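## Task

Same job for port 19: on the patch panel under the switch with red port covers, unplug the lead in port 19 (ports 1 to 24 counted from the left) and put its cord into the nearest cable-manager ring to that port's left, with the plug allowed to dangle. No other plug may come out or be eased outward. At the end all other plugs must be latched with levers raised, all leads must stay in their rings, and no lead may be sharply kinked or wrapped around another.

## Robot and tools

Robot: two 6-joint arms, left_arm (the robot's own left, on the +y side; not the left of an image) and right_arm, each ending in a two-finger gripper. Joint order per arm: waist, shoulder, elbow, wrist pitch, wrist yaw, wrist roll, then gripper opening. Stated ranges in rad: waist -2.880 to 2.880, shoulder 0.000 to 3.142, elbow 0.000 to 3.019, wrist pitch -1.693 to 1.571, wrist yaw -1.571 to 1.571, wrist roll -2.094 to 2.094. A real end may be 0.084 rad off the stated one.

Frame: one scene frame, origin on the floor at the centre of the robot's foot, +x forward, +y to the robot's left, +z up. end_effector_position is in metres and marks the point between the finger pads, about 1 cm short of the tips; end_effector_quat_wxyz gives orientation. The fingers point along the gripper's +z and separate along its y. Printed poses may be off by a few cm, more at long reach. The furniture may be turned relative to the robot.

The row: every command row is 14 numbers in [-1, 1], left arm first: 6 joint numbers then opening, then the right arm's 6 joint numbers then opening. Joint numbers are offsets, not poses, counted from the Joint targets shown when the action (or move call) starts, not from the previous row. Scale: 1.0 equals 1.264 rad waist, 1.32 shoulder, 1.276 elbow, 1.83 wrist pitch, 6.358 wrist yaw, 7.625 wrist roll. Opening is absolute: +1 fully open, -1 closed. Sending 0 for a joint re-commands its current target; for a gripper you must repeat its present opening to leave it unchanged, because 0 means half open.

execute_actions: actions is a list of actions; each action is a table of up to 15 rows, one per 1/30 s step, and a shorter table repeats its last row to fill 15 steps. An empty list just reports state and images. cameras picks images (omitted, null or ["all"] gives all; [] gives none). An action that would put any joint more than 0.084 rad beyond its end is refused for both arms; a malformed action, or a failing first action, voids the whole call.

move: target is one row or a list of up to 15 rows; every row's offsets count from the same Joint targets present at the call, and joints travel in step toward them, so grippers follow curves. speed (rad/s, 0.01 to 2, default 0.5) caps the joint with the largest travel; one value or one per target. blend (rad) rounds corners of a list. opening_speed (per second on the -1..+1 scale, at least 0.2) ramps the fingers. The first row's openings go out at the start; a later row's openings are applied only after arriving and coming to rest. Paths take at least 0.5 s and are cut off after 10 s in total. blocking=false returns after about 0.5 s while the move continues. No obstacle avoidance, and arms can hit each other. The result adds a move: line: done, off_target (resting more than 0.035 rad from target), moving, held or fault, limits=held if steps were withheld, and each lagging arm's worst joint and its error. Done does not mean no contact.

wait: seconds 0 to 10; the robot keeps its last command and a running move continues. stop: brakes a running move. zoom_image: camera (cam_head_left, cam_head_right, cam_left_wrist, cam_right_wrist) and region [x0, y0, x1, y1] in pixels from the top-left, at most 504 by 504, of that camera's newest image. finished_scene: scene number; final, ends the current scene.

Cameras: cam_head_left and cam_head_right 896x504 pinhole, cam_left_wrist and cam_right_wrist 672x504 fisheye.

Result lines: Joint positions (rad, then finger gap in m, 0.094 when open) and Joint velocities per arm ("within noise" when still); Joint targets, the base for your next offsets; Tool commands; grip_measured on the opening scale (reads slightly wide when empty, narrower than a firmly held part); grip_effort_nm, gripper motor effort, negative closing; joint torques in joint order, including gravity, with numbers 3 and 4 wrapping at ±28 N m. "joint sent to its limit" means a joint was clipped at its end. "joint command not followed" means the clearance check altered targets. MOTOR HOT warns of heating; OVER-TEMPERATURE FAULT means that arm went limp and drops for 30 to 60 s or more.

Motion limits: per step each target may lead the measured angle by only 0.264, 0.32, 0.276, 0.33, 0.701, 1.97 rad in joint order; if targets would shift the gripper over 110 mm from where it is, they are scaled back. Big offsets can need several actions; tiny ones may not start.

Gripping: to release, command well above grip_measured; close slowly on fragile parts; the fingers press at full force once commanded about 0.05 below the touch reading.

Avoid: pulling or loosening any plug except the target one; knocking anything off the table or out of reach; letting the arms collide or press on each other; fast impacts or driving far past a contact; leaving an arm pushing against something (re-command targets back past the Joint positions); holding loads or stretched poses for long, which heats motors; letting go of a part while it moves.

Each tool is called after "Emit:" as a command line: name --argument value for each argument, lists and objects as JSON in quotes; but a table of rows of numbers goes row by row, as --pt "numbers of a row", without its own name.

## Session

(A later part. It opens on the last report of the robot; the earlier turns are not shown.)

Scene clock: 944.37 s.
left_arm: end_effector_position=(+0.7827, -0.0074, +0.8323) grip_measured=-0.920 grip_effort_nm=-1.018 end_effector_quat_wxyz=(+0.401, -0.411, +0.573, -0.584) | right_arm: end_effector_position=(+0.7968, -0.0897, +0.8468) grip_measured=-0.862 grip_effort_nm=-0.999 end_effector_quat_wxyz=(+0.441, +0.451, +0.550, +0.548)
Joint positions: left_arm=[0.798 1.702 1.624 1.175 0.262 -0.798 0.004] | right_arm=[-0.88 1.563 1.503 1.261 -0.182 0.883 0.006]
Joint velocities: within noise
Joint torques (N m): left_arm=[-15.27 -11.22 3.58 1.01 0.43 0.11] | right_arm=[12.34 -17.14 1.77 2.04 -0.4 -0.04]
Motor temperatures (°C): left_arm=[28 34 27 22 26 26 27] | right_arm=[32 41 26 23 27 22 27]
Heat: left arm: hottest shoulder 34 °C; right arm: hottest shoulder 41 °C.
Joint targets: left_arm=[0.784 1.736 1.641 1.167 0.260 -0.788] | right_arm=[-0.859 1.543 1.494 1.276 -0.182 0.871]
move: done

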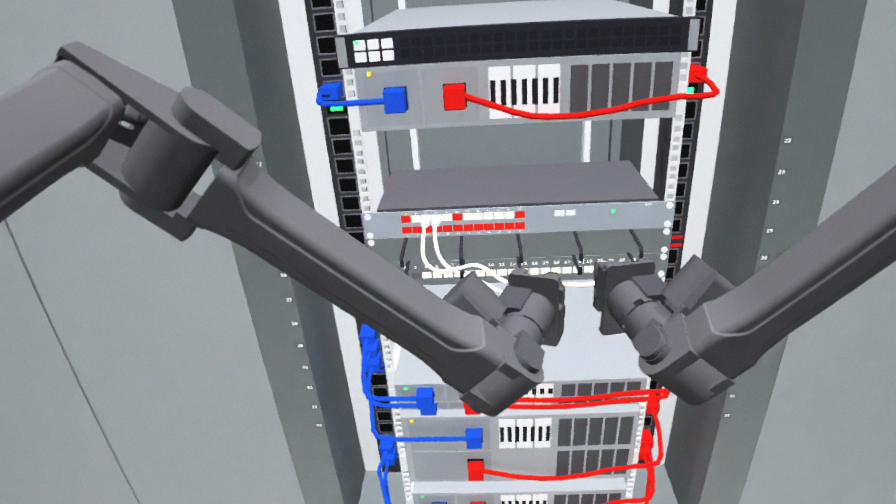

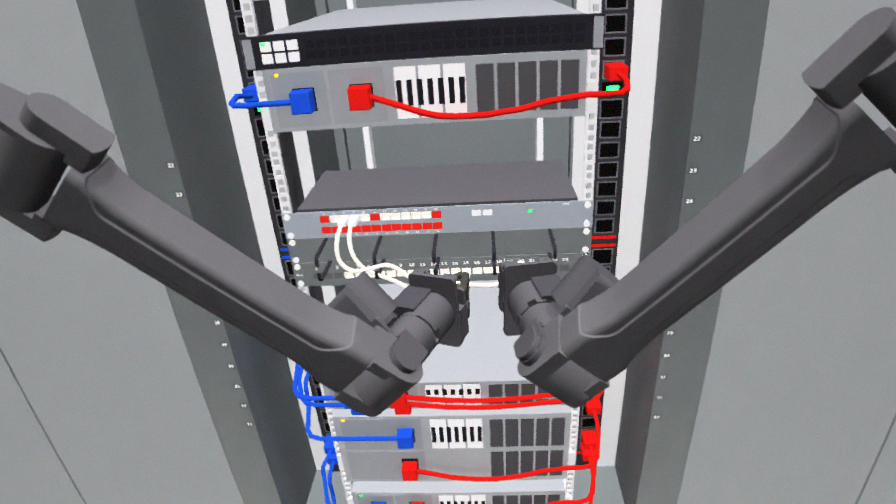

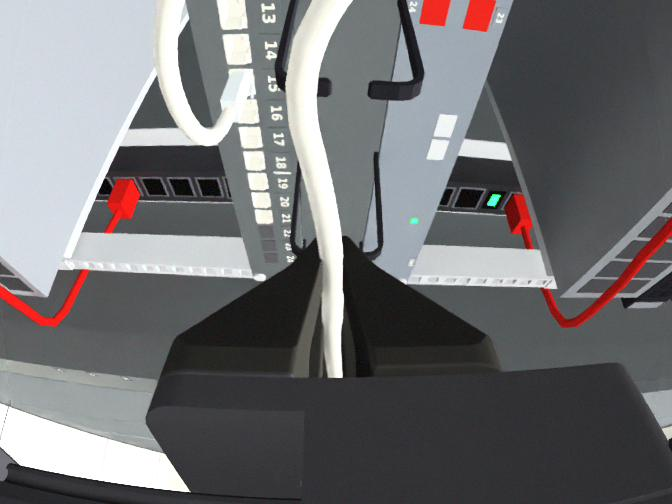

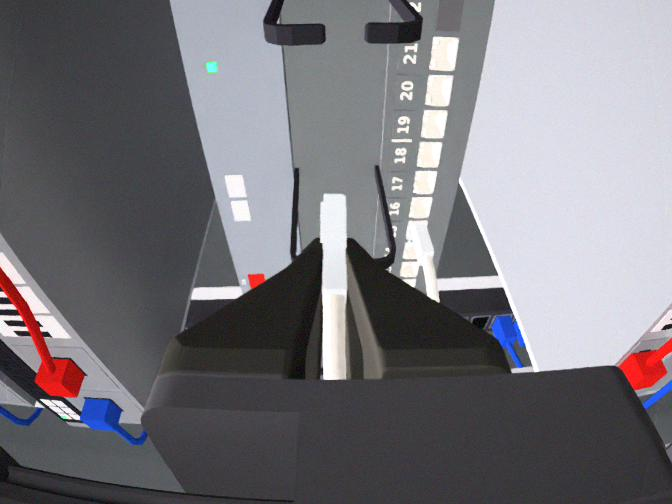

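Emit:
move --target '[0,0.0091,0.063,-0.0374,0,0,-1,0,0.0402,0.0917,-0.0503,0,0,-1]' --speed 0.12

Emit:
zoom_image --camera "cam_left_wrist" --region '[200, 120, 460, 380]'

Emit:
zoom_image --camera "cam_head_left" --region '[520, 230, 620, 310]'

Emit:
zoom_image --camera "cam_head_right" --region '[440, 230, 540, 310]'

Scene clock: 1018.57 s.
left_arm: end_effector_position=(+0.8070, -0.0083, +0.8331) grip_measured=-0.921 grip_effort_nm=-1.062 end_effector_quat_wxyz=(+0.400, -0.412, +0.573, -0.585) | right_arm: end_effector_position=(+0.8237, -0.0915, +0.8478) grip_measured=-0.862 grip_effort_nm=-1.004 end_effector_quat_wxyz=(+0.443, +0.450, +0.549, +0.548)
Joint positions: left_arm=[0.795 1.713 1.701 1.107 0.262 -0.798 0.004] | right_arm=[-0.88 1.575 1.585 1.194 -0.182 0.882 0.006]
Joint velocities: within noise
Joint torques (N m): left_arm=[-15.21 -11.81 4.22 1.09 0.43 0.12] | right_arm=[12.4 -14.45 5.03 1.1 -0.43 -0.03]
Motor temperatures (°C): left_arm=[29 34 27 22 27 26 30] | right_arm=[32 40 26 23 27 22 28]
Heat: left arm: hottest shoulder 34 °C; right arm: hottest shoulder 40 °C.
Joint targets: left_arm=[0.784 1.748 1.721 1.099 0.260 -0.788] | right_arm=[-0.859 1.596 1.611 1.184 -0.182 0.870]
move: done

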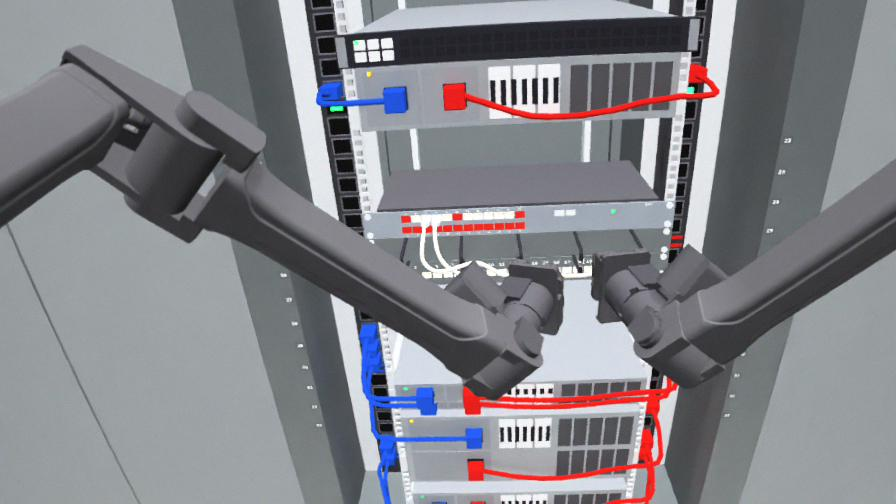

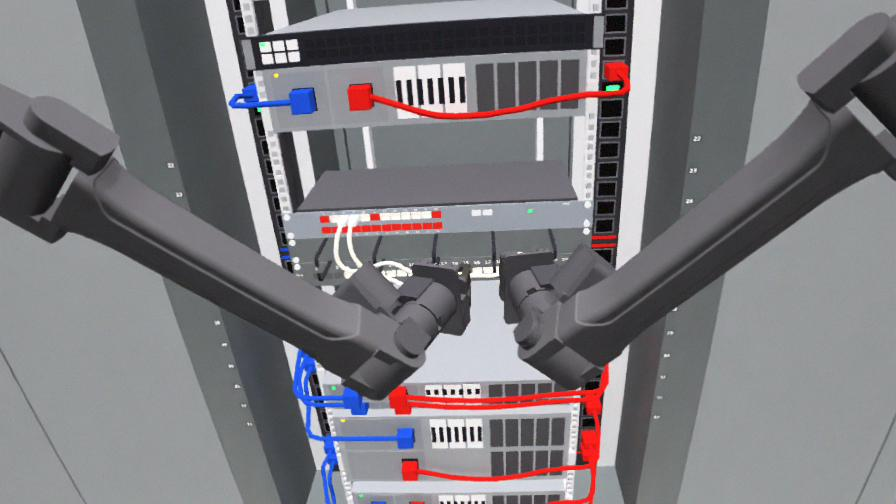

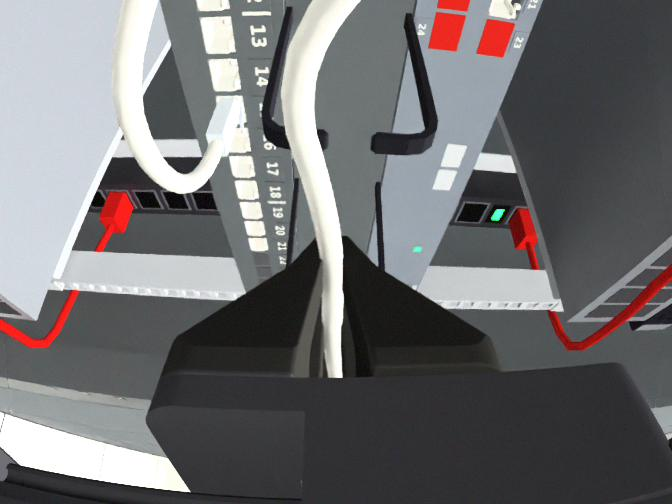

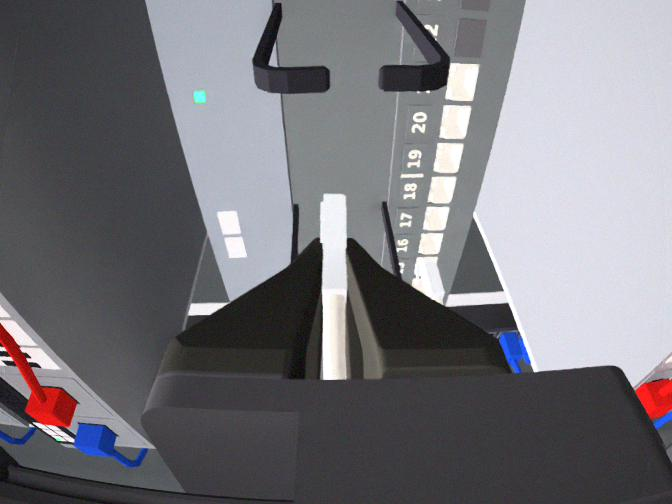

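Scaled by 1.938 from the camera's 672x504 image, which has a finer 960x720 frame.

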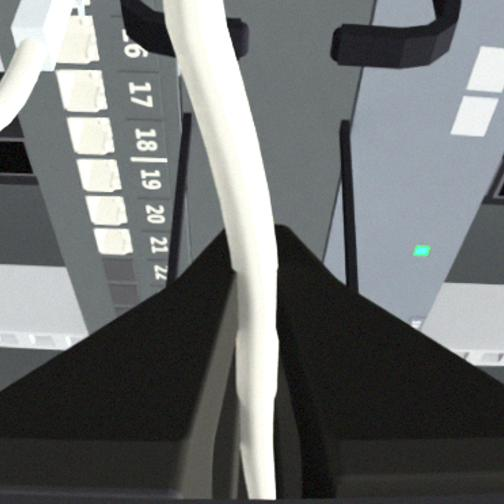

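Scaled by 5.040 from the camera's 896x504 image, which has a finer 1280x720 frame.

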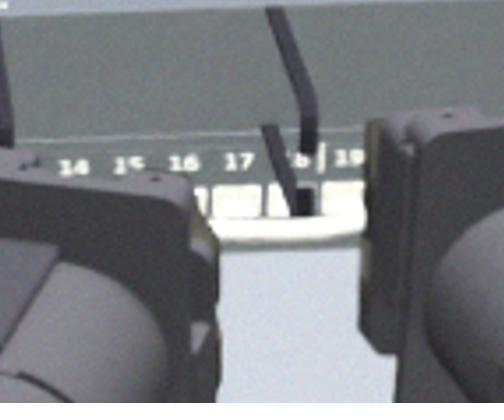

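Scaled by 5.040 from the camera's 896x504 image, which has a finer 1280x720 frame.

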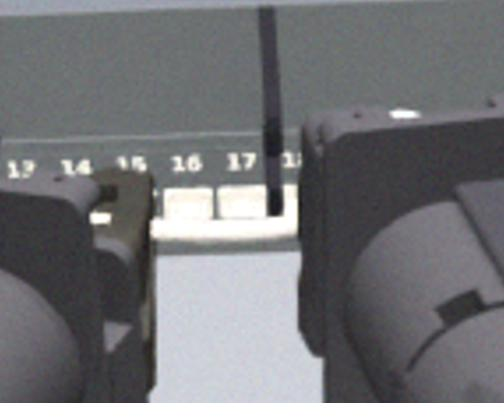

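Emit:
move --target '[-0.0127,-0.0591,-0.0408,0,-0.0011,0.0021,-1,0.0119,-0.0492,-0.0462,0,0.0008,-0.002,-1]' --speed 0.1

Emit:
zoom_image --camera "cam_head_left" --region '[520, 230, 620, 310]'

Emit:
zoom_image --camera "cam_head_right" --region '[440, 230, 540, 310]'

Scene clock: 1063.50 s.
left_arm: end_effector_position=(+0.8081, -0.0065, +0.8458) grip_measured=-0.921 grip_effort_nm=-1.062 end_effector_quat_wxyz=(+0.400, -0.411, +0.572, -0.586) | right_arm: end_effector_position=(+0.8217, -0.0904, +0.8574) grip_measured=-0.862 grip_effort_nm=-1.004 end_effector_quat_wxyz=(+0.442, +0.450, +0.549, +0.548)
Joint positions: left_arm=[0.782 1.687 1.676 1.106 0.257 -0.787 0.004] | right_arm=[-0.866 1.555 1.561 1.193 -0.178 0.869 0.006]
Joint velocities: within noise
Joint torques (N m): left_arm=[-15.5 -15.03 2.24 1.07 0.35 0.15] | right_arm=[12.75 -17.79 2.22 0.99 -0.39 -0.07]
Motor temperatures (°C): left_arm=[29 36 27 22 27 26 30] | right_arm=[32 37 27 23 27 22 28]
Heat: left arm: hottest shoulder 36 °C; right arm: hottest shoulder 37 °C.
Joint targets: left_arm=[0.768 1.670 1.669 1.099 0.252 -0.771] | right_arm=[-0.844 1.531 1.552 1.184 -0.177 0.855]
move: done

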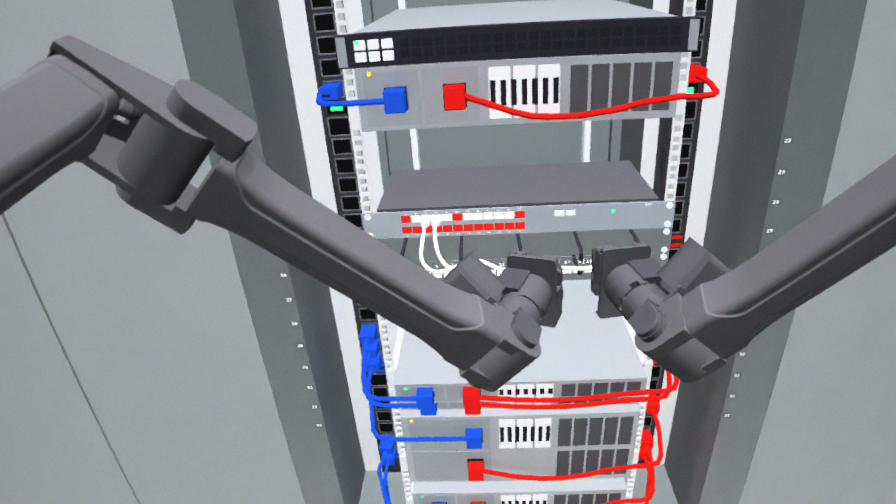

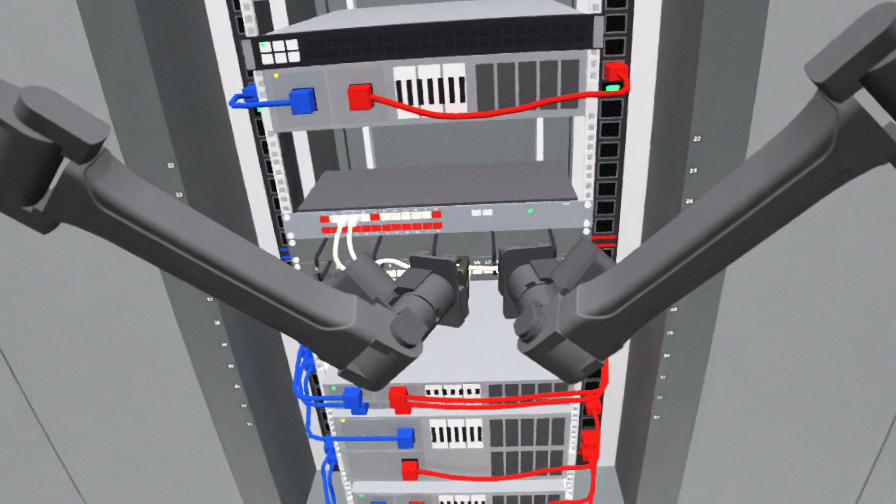

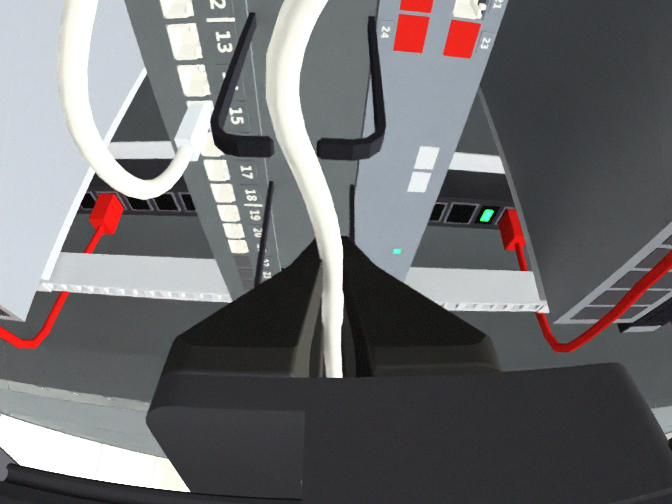

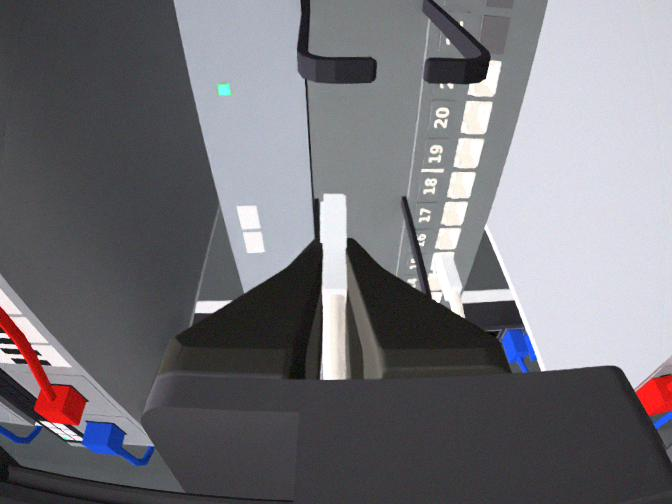

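Scaled by 5.040 from the camera's 896x504 image, which has a finer 1280x720 frame.

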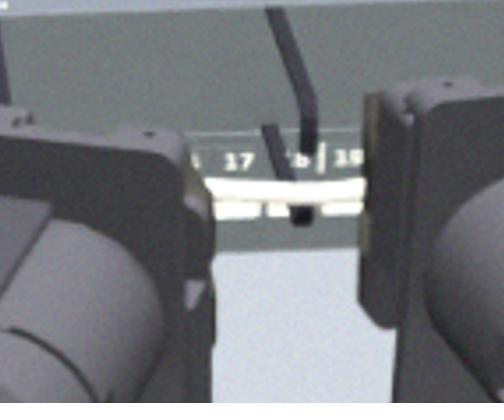

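Scaled by 5.040 from the camera's 896x504 image, which has a finer 1280x720 frame.

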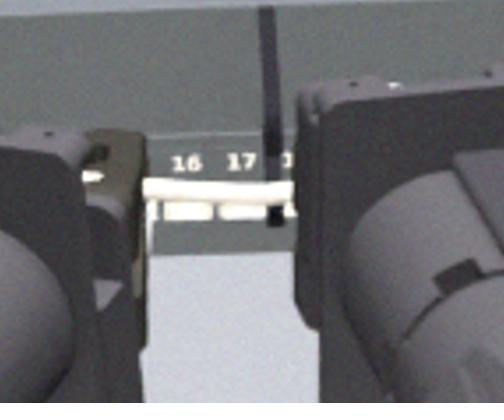

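Emit:
move --target '[0.0356,0.0614,0.0893,-0.0317,0.0008,-0.0014,-1,-0.0427,0.0667,0.1019,-0.029,-0.0009,0.002,-1]' --speed 0.1

Emit:
zoom_image --camera "cam_head_left" --region '[520, 230, 620, 310]'

Emit:
zoom_image --camera "cam_head_right" --region '[440, 230, 540, 310]'

Scene clock: 1108.63 s.
left_arm: end_effector_position=(+0.8280, -0.0093, +0.8400) grip_measured=-0.921 grip_effort_nm=-1.057 end_effector_quat_wxyz=(+0.402, -0.411, +0.573, -0.584) | right_arm: end_effector_position=(+0.8444, -0.0930, +0.8462) grip_measured=-0.862 grip_effort_nm=-0.994 end_effector_quat_wxyz=(+0.449, +0.447, +0.551, +0.543)
Joint positions: left_arm=[0.785 1.716 1.761 1.05 0.256 -0.786 0.004] | right_arm=[-0.881 1.593 1.658 1.143 -0.179 0.868 0.006]
Joint velocities: within noise
Joint torques (N m): left_arm=[-12.22 -11.75 4.78 0.98 0.58 0.06] | right_arm=[9.76 -14.62 5.27 0.91 -0.58 0.11]
Motor temperatures (°C): left_arm=[29 35 26 22 26 26 31] | right_arm=[32 37 26 23 26 22 28]
Heat: left arm: hottest shoulder 35 °C; right arm: hottest shoulder 37 °C.
Joint targets: left_arm=[0.813 1.751 1.783 1.041 0.258 -0.782] | right_arm=[-0.898 1.619 1.683 1.131 -0.183 0.870]
move: done

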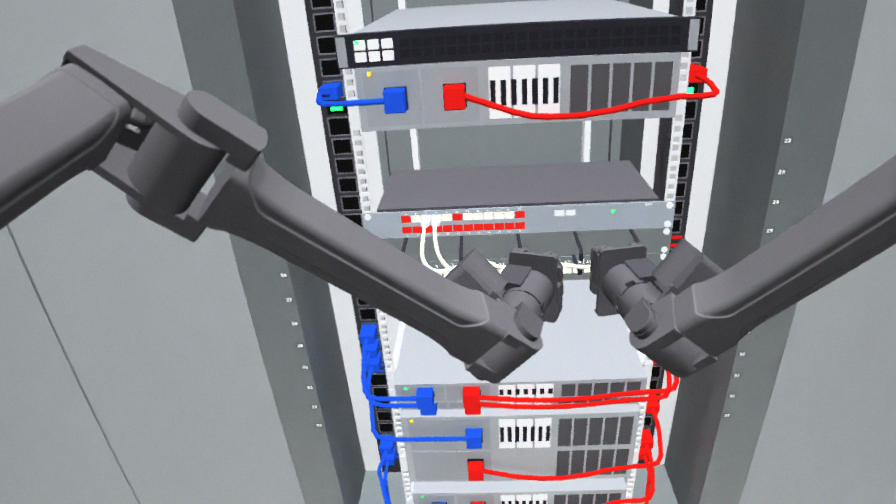

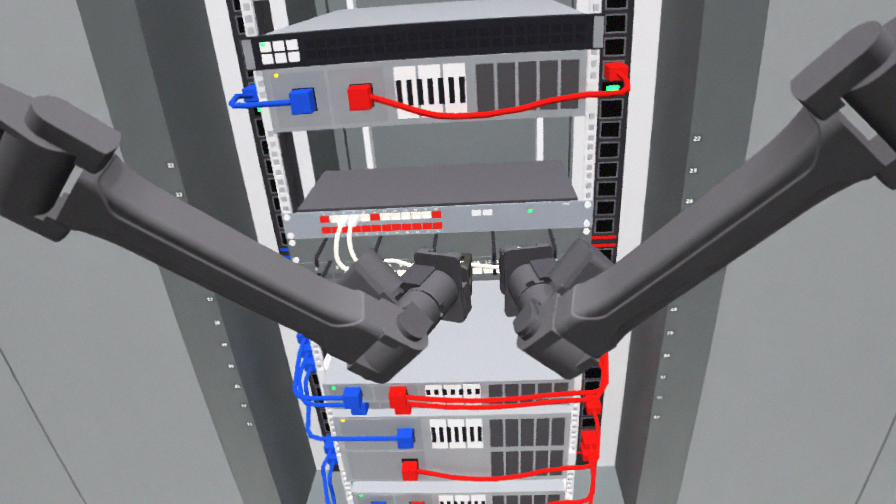

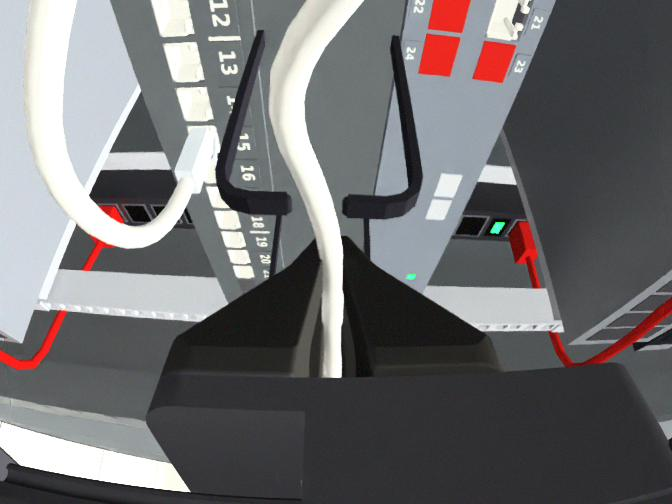

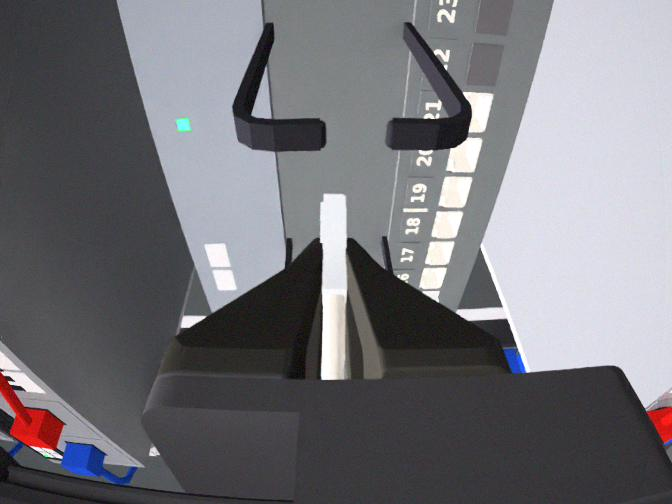

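Scaled by 5.040 from the camera's 896x504 image, which has a finer 1280x720 frame.

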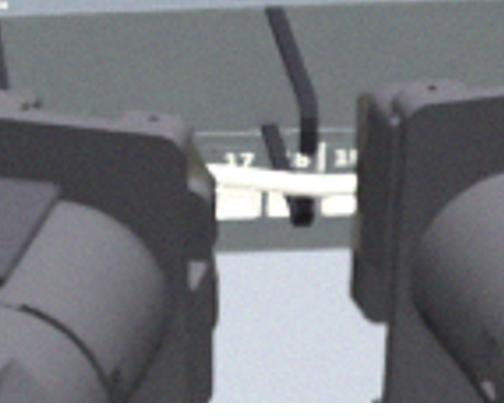

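Scaled by 5.040 from the camera's 896x504 image, which has a finer 1280x720 frame.

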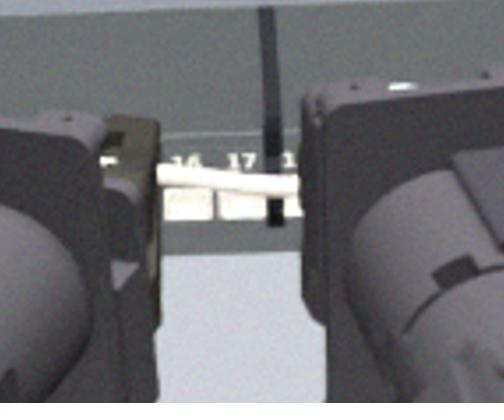

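Emit:
zoom_image --camera "cam_head_left" --region '[562, 245, 602, 285]'

Emit:
zoom_image --camera "cam_head_right" --region '[470, 245, 510, 285]'

Emit:
zoom_image --camera "cam_right_wrist" --region '[200, 180, 460, 380]'

Scaled by 12.600 from the camera's 896x504 image, which has a finer 1280x720 frame.

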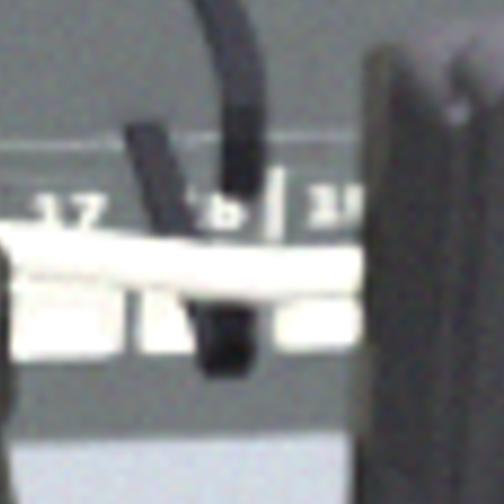

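Scaled by 12.600 from the camera's 896x504 image, which has a finer 1280x720 frame.

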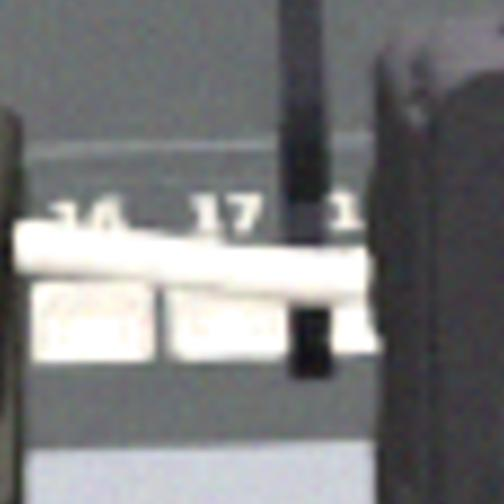

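Scaled by 1.938 from the camera's 672x504 image, which has a finer 960x720 frame.

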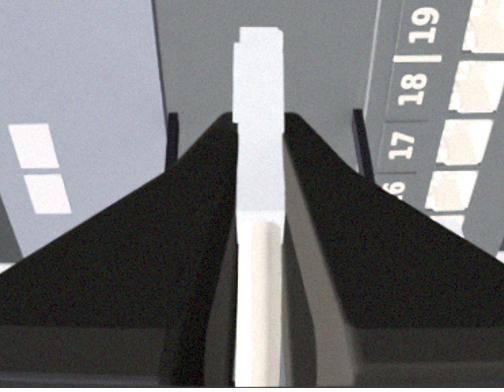

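Emit:
move --target '[0,0.0035,0.027,-0.0155,0,0,-1,0,0.0035,0.026,-0.0146,0,0,-1]' --speed 0.08

Emit:
zoom_image --camera "cam_head_left" --region '[562, 245, 602, 285]'

Emit:
zoom_image --camera "cam_head_right" --region '[470, 245, 510, 285]'

Scene clock: 1149.20 s.
left_arm: end_effector_position=(+0.8381, -0.0084, +0.8408) grip_measured=-0.921 grip_effort_nm=-1.057 end_effector_quat_wxyz=(+0.401, -0.411, +0.573, -0.584) | right_arm: end_effector_position=(+0.8535, -0.0932, +0.8463) grip_measured=-0.862 grip_effort_nm=-0.994 end_effector_quat_wxyz=(+0.448, +0.447, +0.552, +0.543)
Joint positions: left_arm=[0.785 1.721 1.794 1.021 0.256 -0.786 0.004] | right_arm=[-0.881 1.598 1.689 1.115 -0.179 0.868 0.006]
Joint velocities: within noise
Joint torques (N m): left_arm=[-12.16 -11.81 5.04 0.96 0.6 0.07] | right_arm=[9.82 -14.51 5.65 0.85 -0.53 0.11]
Motor temperatures (°C): left_arm=[28 36 28 22 27 26 31] | right_arm=[31 36 27 23 27 21 28]
Heat: left arm: hottest shoulder 36 °C; right arm: hottest shoulder 36 °C.
Joint targets: left_arm=[0.813 1.755 1.818 1.013 0.258 -0.782] | right_arm=[-0.898 1.624 1.716 1.104 -0.183 0.870]
move: done

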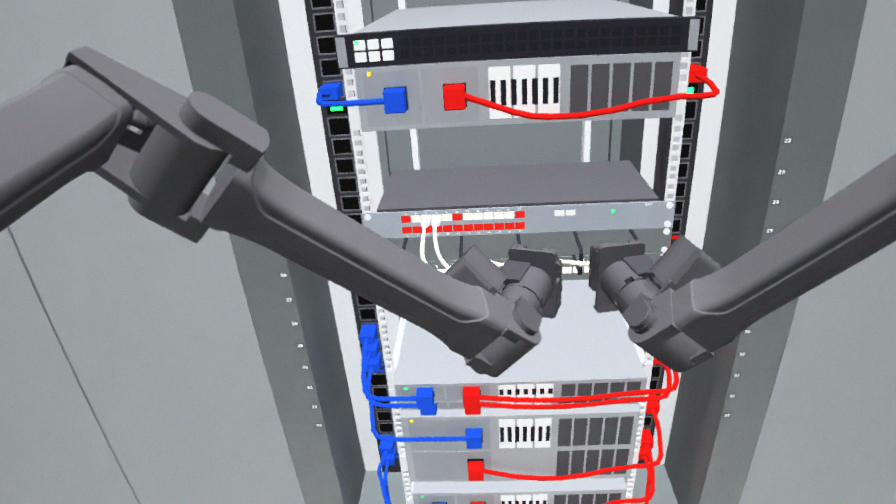

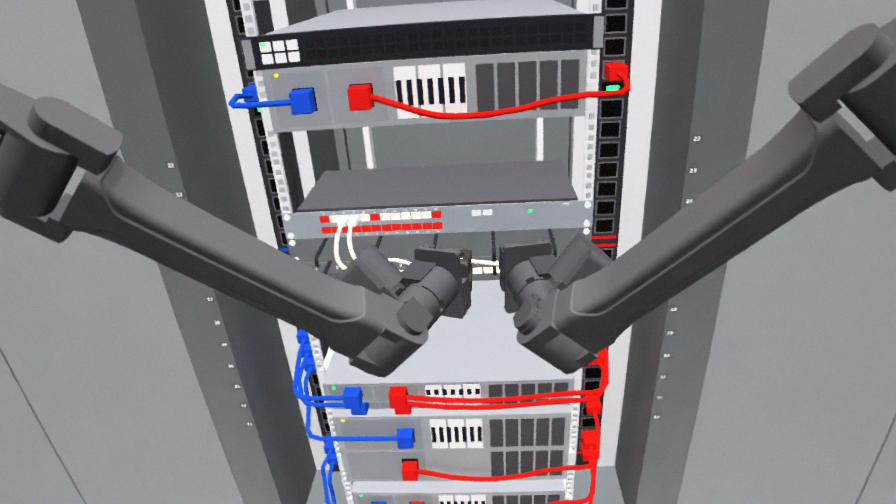

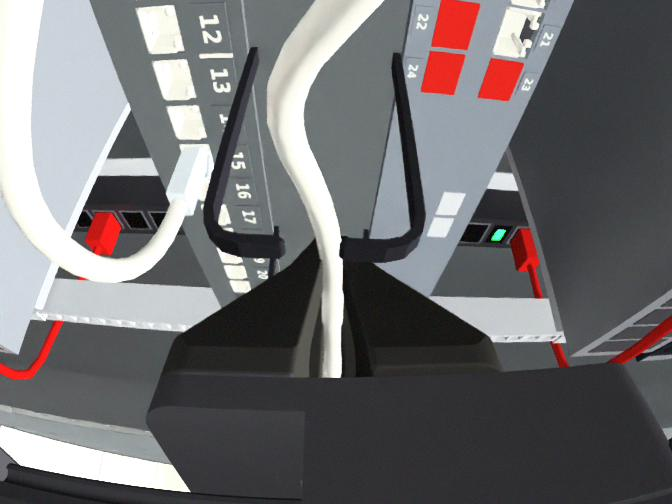

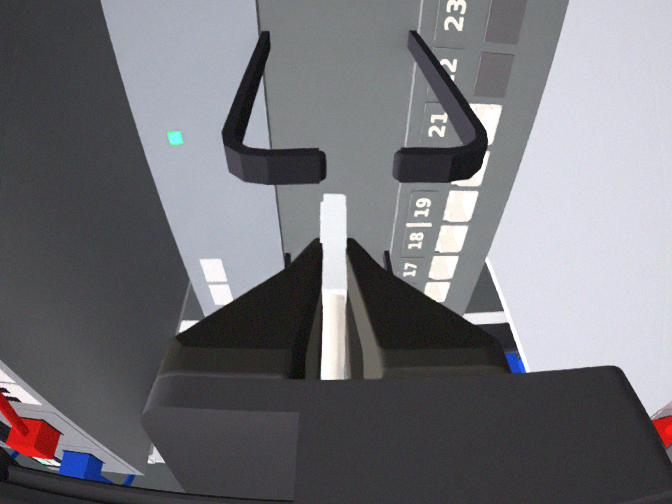

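Scaled by 12.600 from the camera's 896x504 image, which has a finer 1280x720 frame.

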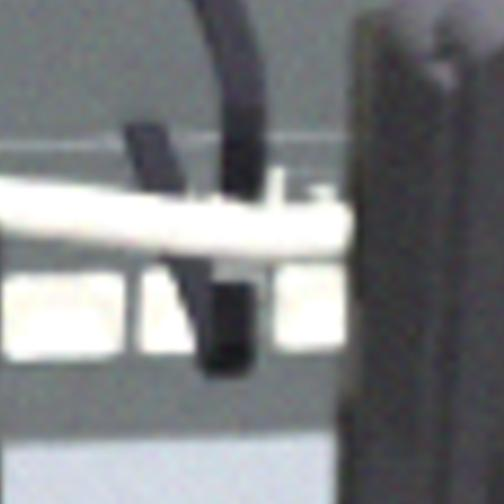

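Scaled by 12.600 from the camera's 896x504 image, which has a finer 1280x720 frame.

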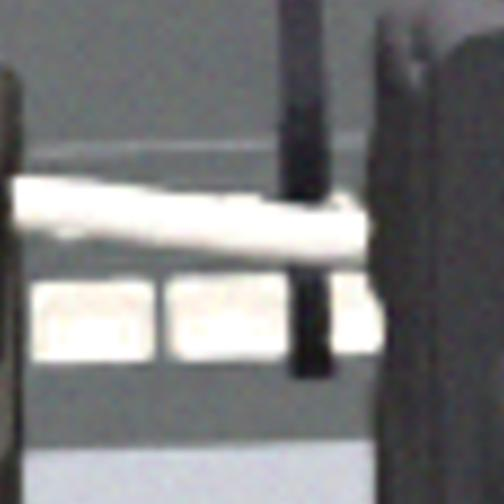

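Emit:
execute_actions --actions '[]'

Emit:
zoom_image --camera "cam_head_left" --region '[522, 215, 642, 315]'

Emit:
zoom_image --camera "cam_head_right" --region '[440, 215, 560, 315]'

Scene clock: 1194.83 s.
left_arm: end_effector_position=(+0.8382, -0.0086, +0.8406) grip_measured=-0.921 grip_effort_nm=-1.062 end_effector_quat_wxyz=(+0.401, -0.411, +0.574, -0.584) | right_arm: end_effector_position=(+0.8537, -0.0932, +0.8464) grip_measured=-0.862 grip_effort_nm=-0.999 end_effector_quat_wxyz=(+0.448, +0.447, +0.552, +0.543)
Joint positions: left_arm=[0.785 1.721 1.794 1.02 0.256 -0.786 0.004] | right_arm=[-0.881 1.598 1.689 1.115 -0.179 0.868 0.006]
Joint velocities: within noise
Joint torques (N m): left_arm=[-12.1 -12.22 5.03 1.02 0.59 0.07] | right_arm=[9.82 -14.86 5.68 0.94 -0.54 0.11]
Motor temperatures (°C): left_arm=[28 36 28 22 27 26 32] | right_arm=[31 36 28 23 26 21 28]
Heat: left arm: hottest shoulder 36 °C; right arm: hottest shoulder 36 °C.
Joint targets: left_arm=[0.813 1.756 1.818 1.012 0.258 -0.782] | right_arm=[-0.898 1.624 1.716 1.104 -0.183 0.870]
Tool commands: left_gripper/opening=-1.0 right_gripper/opening=-1.0

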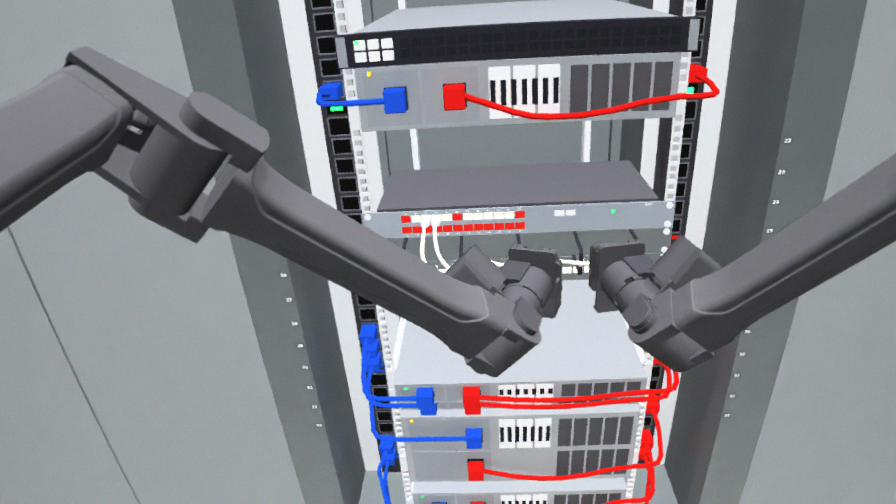

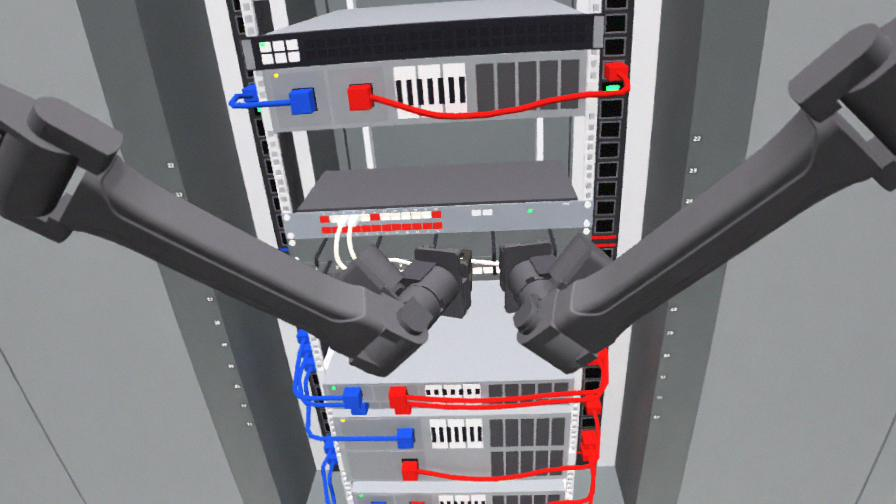

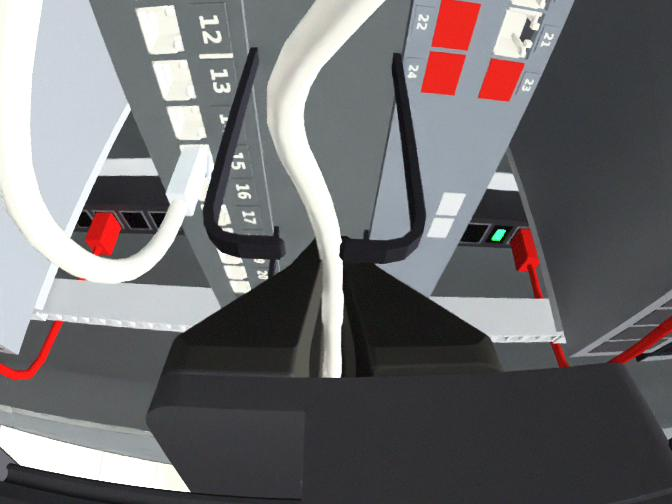

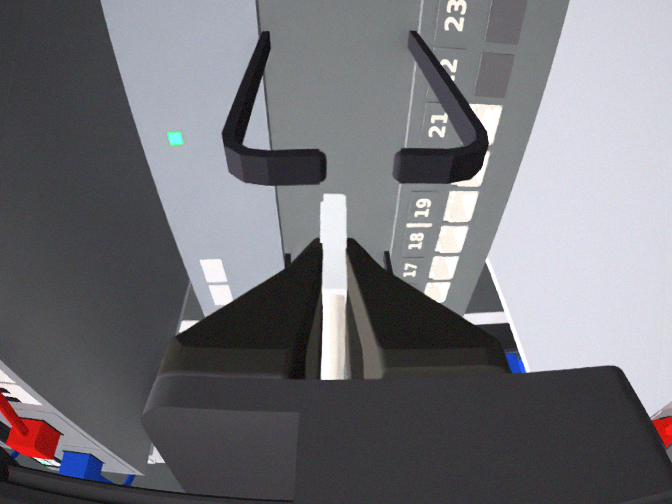

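Scaled by 4.200 from the camera's 896x504 image, which has a finer 1280x720 frame.

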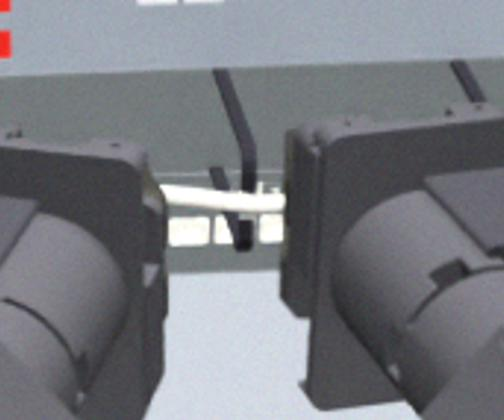

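Scaled by 4.200 from the camera's 896x504 image, which has a finer 1280x720 frame.

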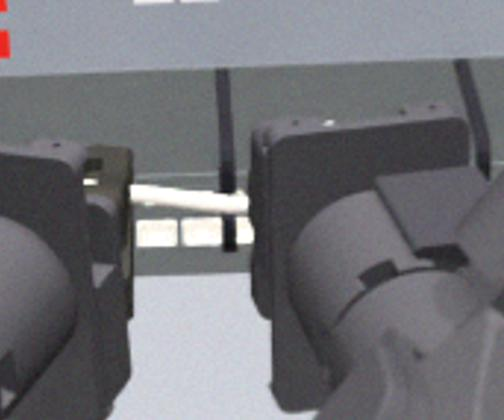

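Emit:
move --target '[0.0035,0.027,-0.0155,0,0,0,-1,0.002,0.016,-0.0088,0,0,0,-1]' --speed 0.1

Emit:
zoom_image --camera "cam_head_left" --region '[562, 245, 602, 285]'

Emit:
zoom_image --camera "cam_head_right" --region '[470, 245, 510, 285]'

Scene clock: 1211.73 s.
left_arm: end_effector_position=(+0.8283, -0.0138, +0.8234) grip_measured=-0.921 grip_effort_nm=-1.062 end_effector_quat_wxyz=(+0.395, -0.411, +0.583, -0.579) | right_arm: end_effector_position=(+0.8494, -0.0918, +0.8370) grip_measured=-0.862 grip_effort_nm=-0.999 end_effector_quat_wxyz=(+0.445, +0.447, +0.557, +0.540)
Joint positions: left_arm=[0.797 1.742 1.794 1.02 0.255 -0.786 0.004] | right_arm=[-0.889 1.609 1.689 1.115 -0.178 0.868 0.006]
Joint velocities: within noise
Joint torques (N m): left_arm=[-12.86 -11.16 3.45 1.01 0.63 0.05] | right_arm=[10.58 -13.98 4.71 0.9 -0.59 0.12]
Motor temperatures (°C): left_arm=[28 36 28 22 27 26 32] | right_arm=[31 36 28 23 26 21 28]
Heat: left arm: hottest shoulder 36 °C; right arm: hottest shoulder 36 °C.
Joint targets: left_arm=[0.817 1.791 1.798 1.013 0.258 -0.782] | right_arm=[-0.895 1.645 1.704 1.104 -0.182 0.870]
move: off_target (left_arm, right_arm); left_arm: the shoulder is farthest, 0.049 rad from its target; right_arm: the shoulder is farthest, 0.036 rad from its target

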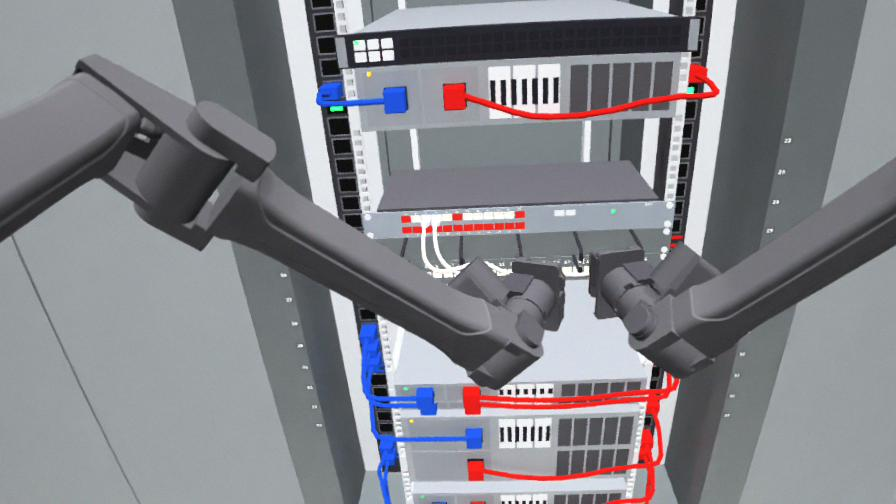

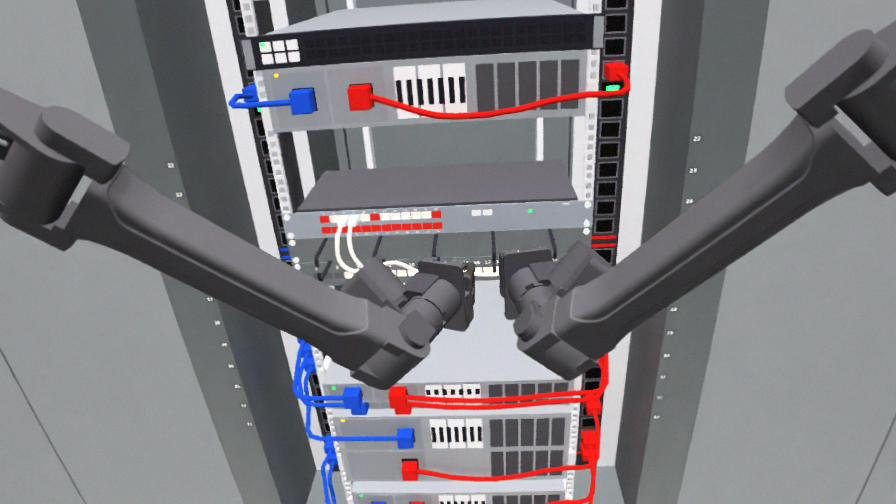

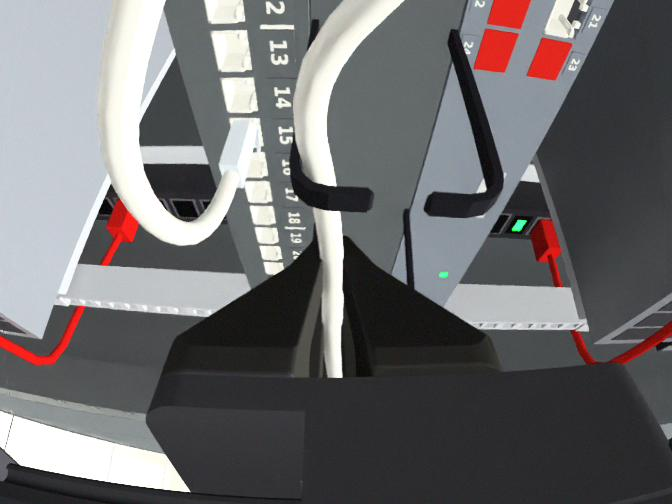

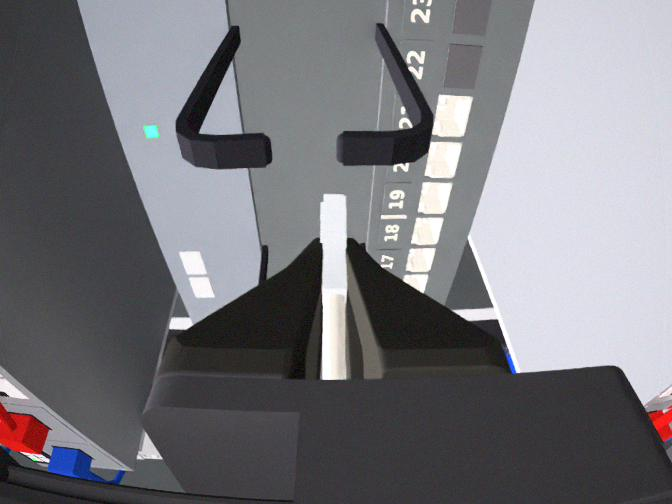

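Scaled by 12.600 from the camera's 896x504 image, which has a finer 1280x720 frame.

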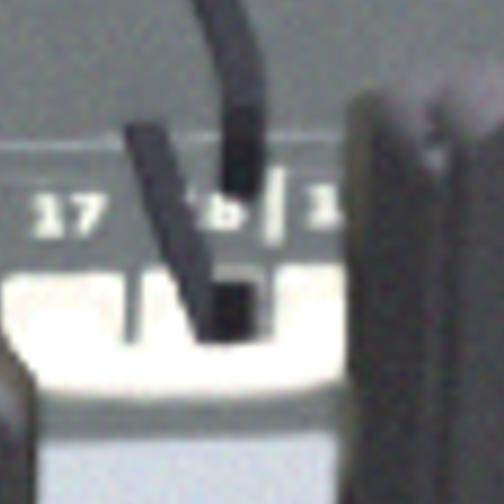

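Scaled by 12.600 from the camera's 896x504 image, which has a finer 1280x720 frame.

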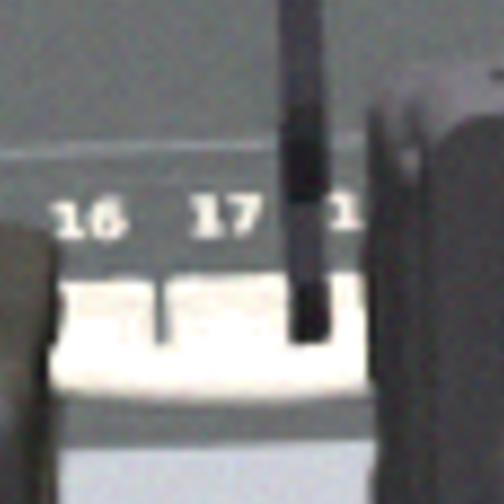

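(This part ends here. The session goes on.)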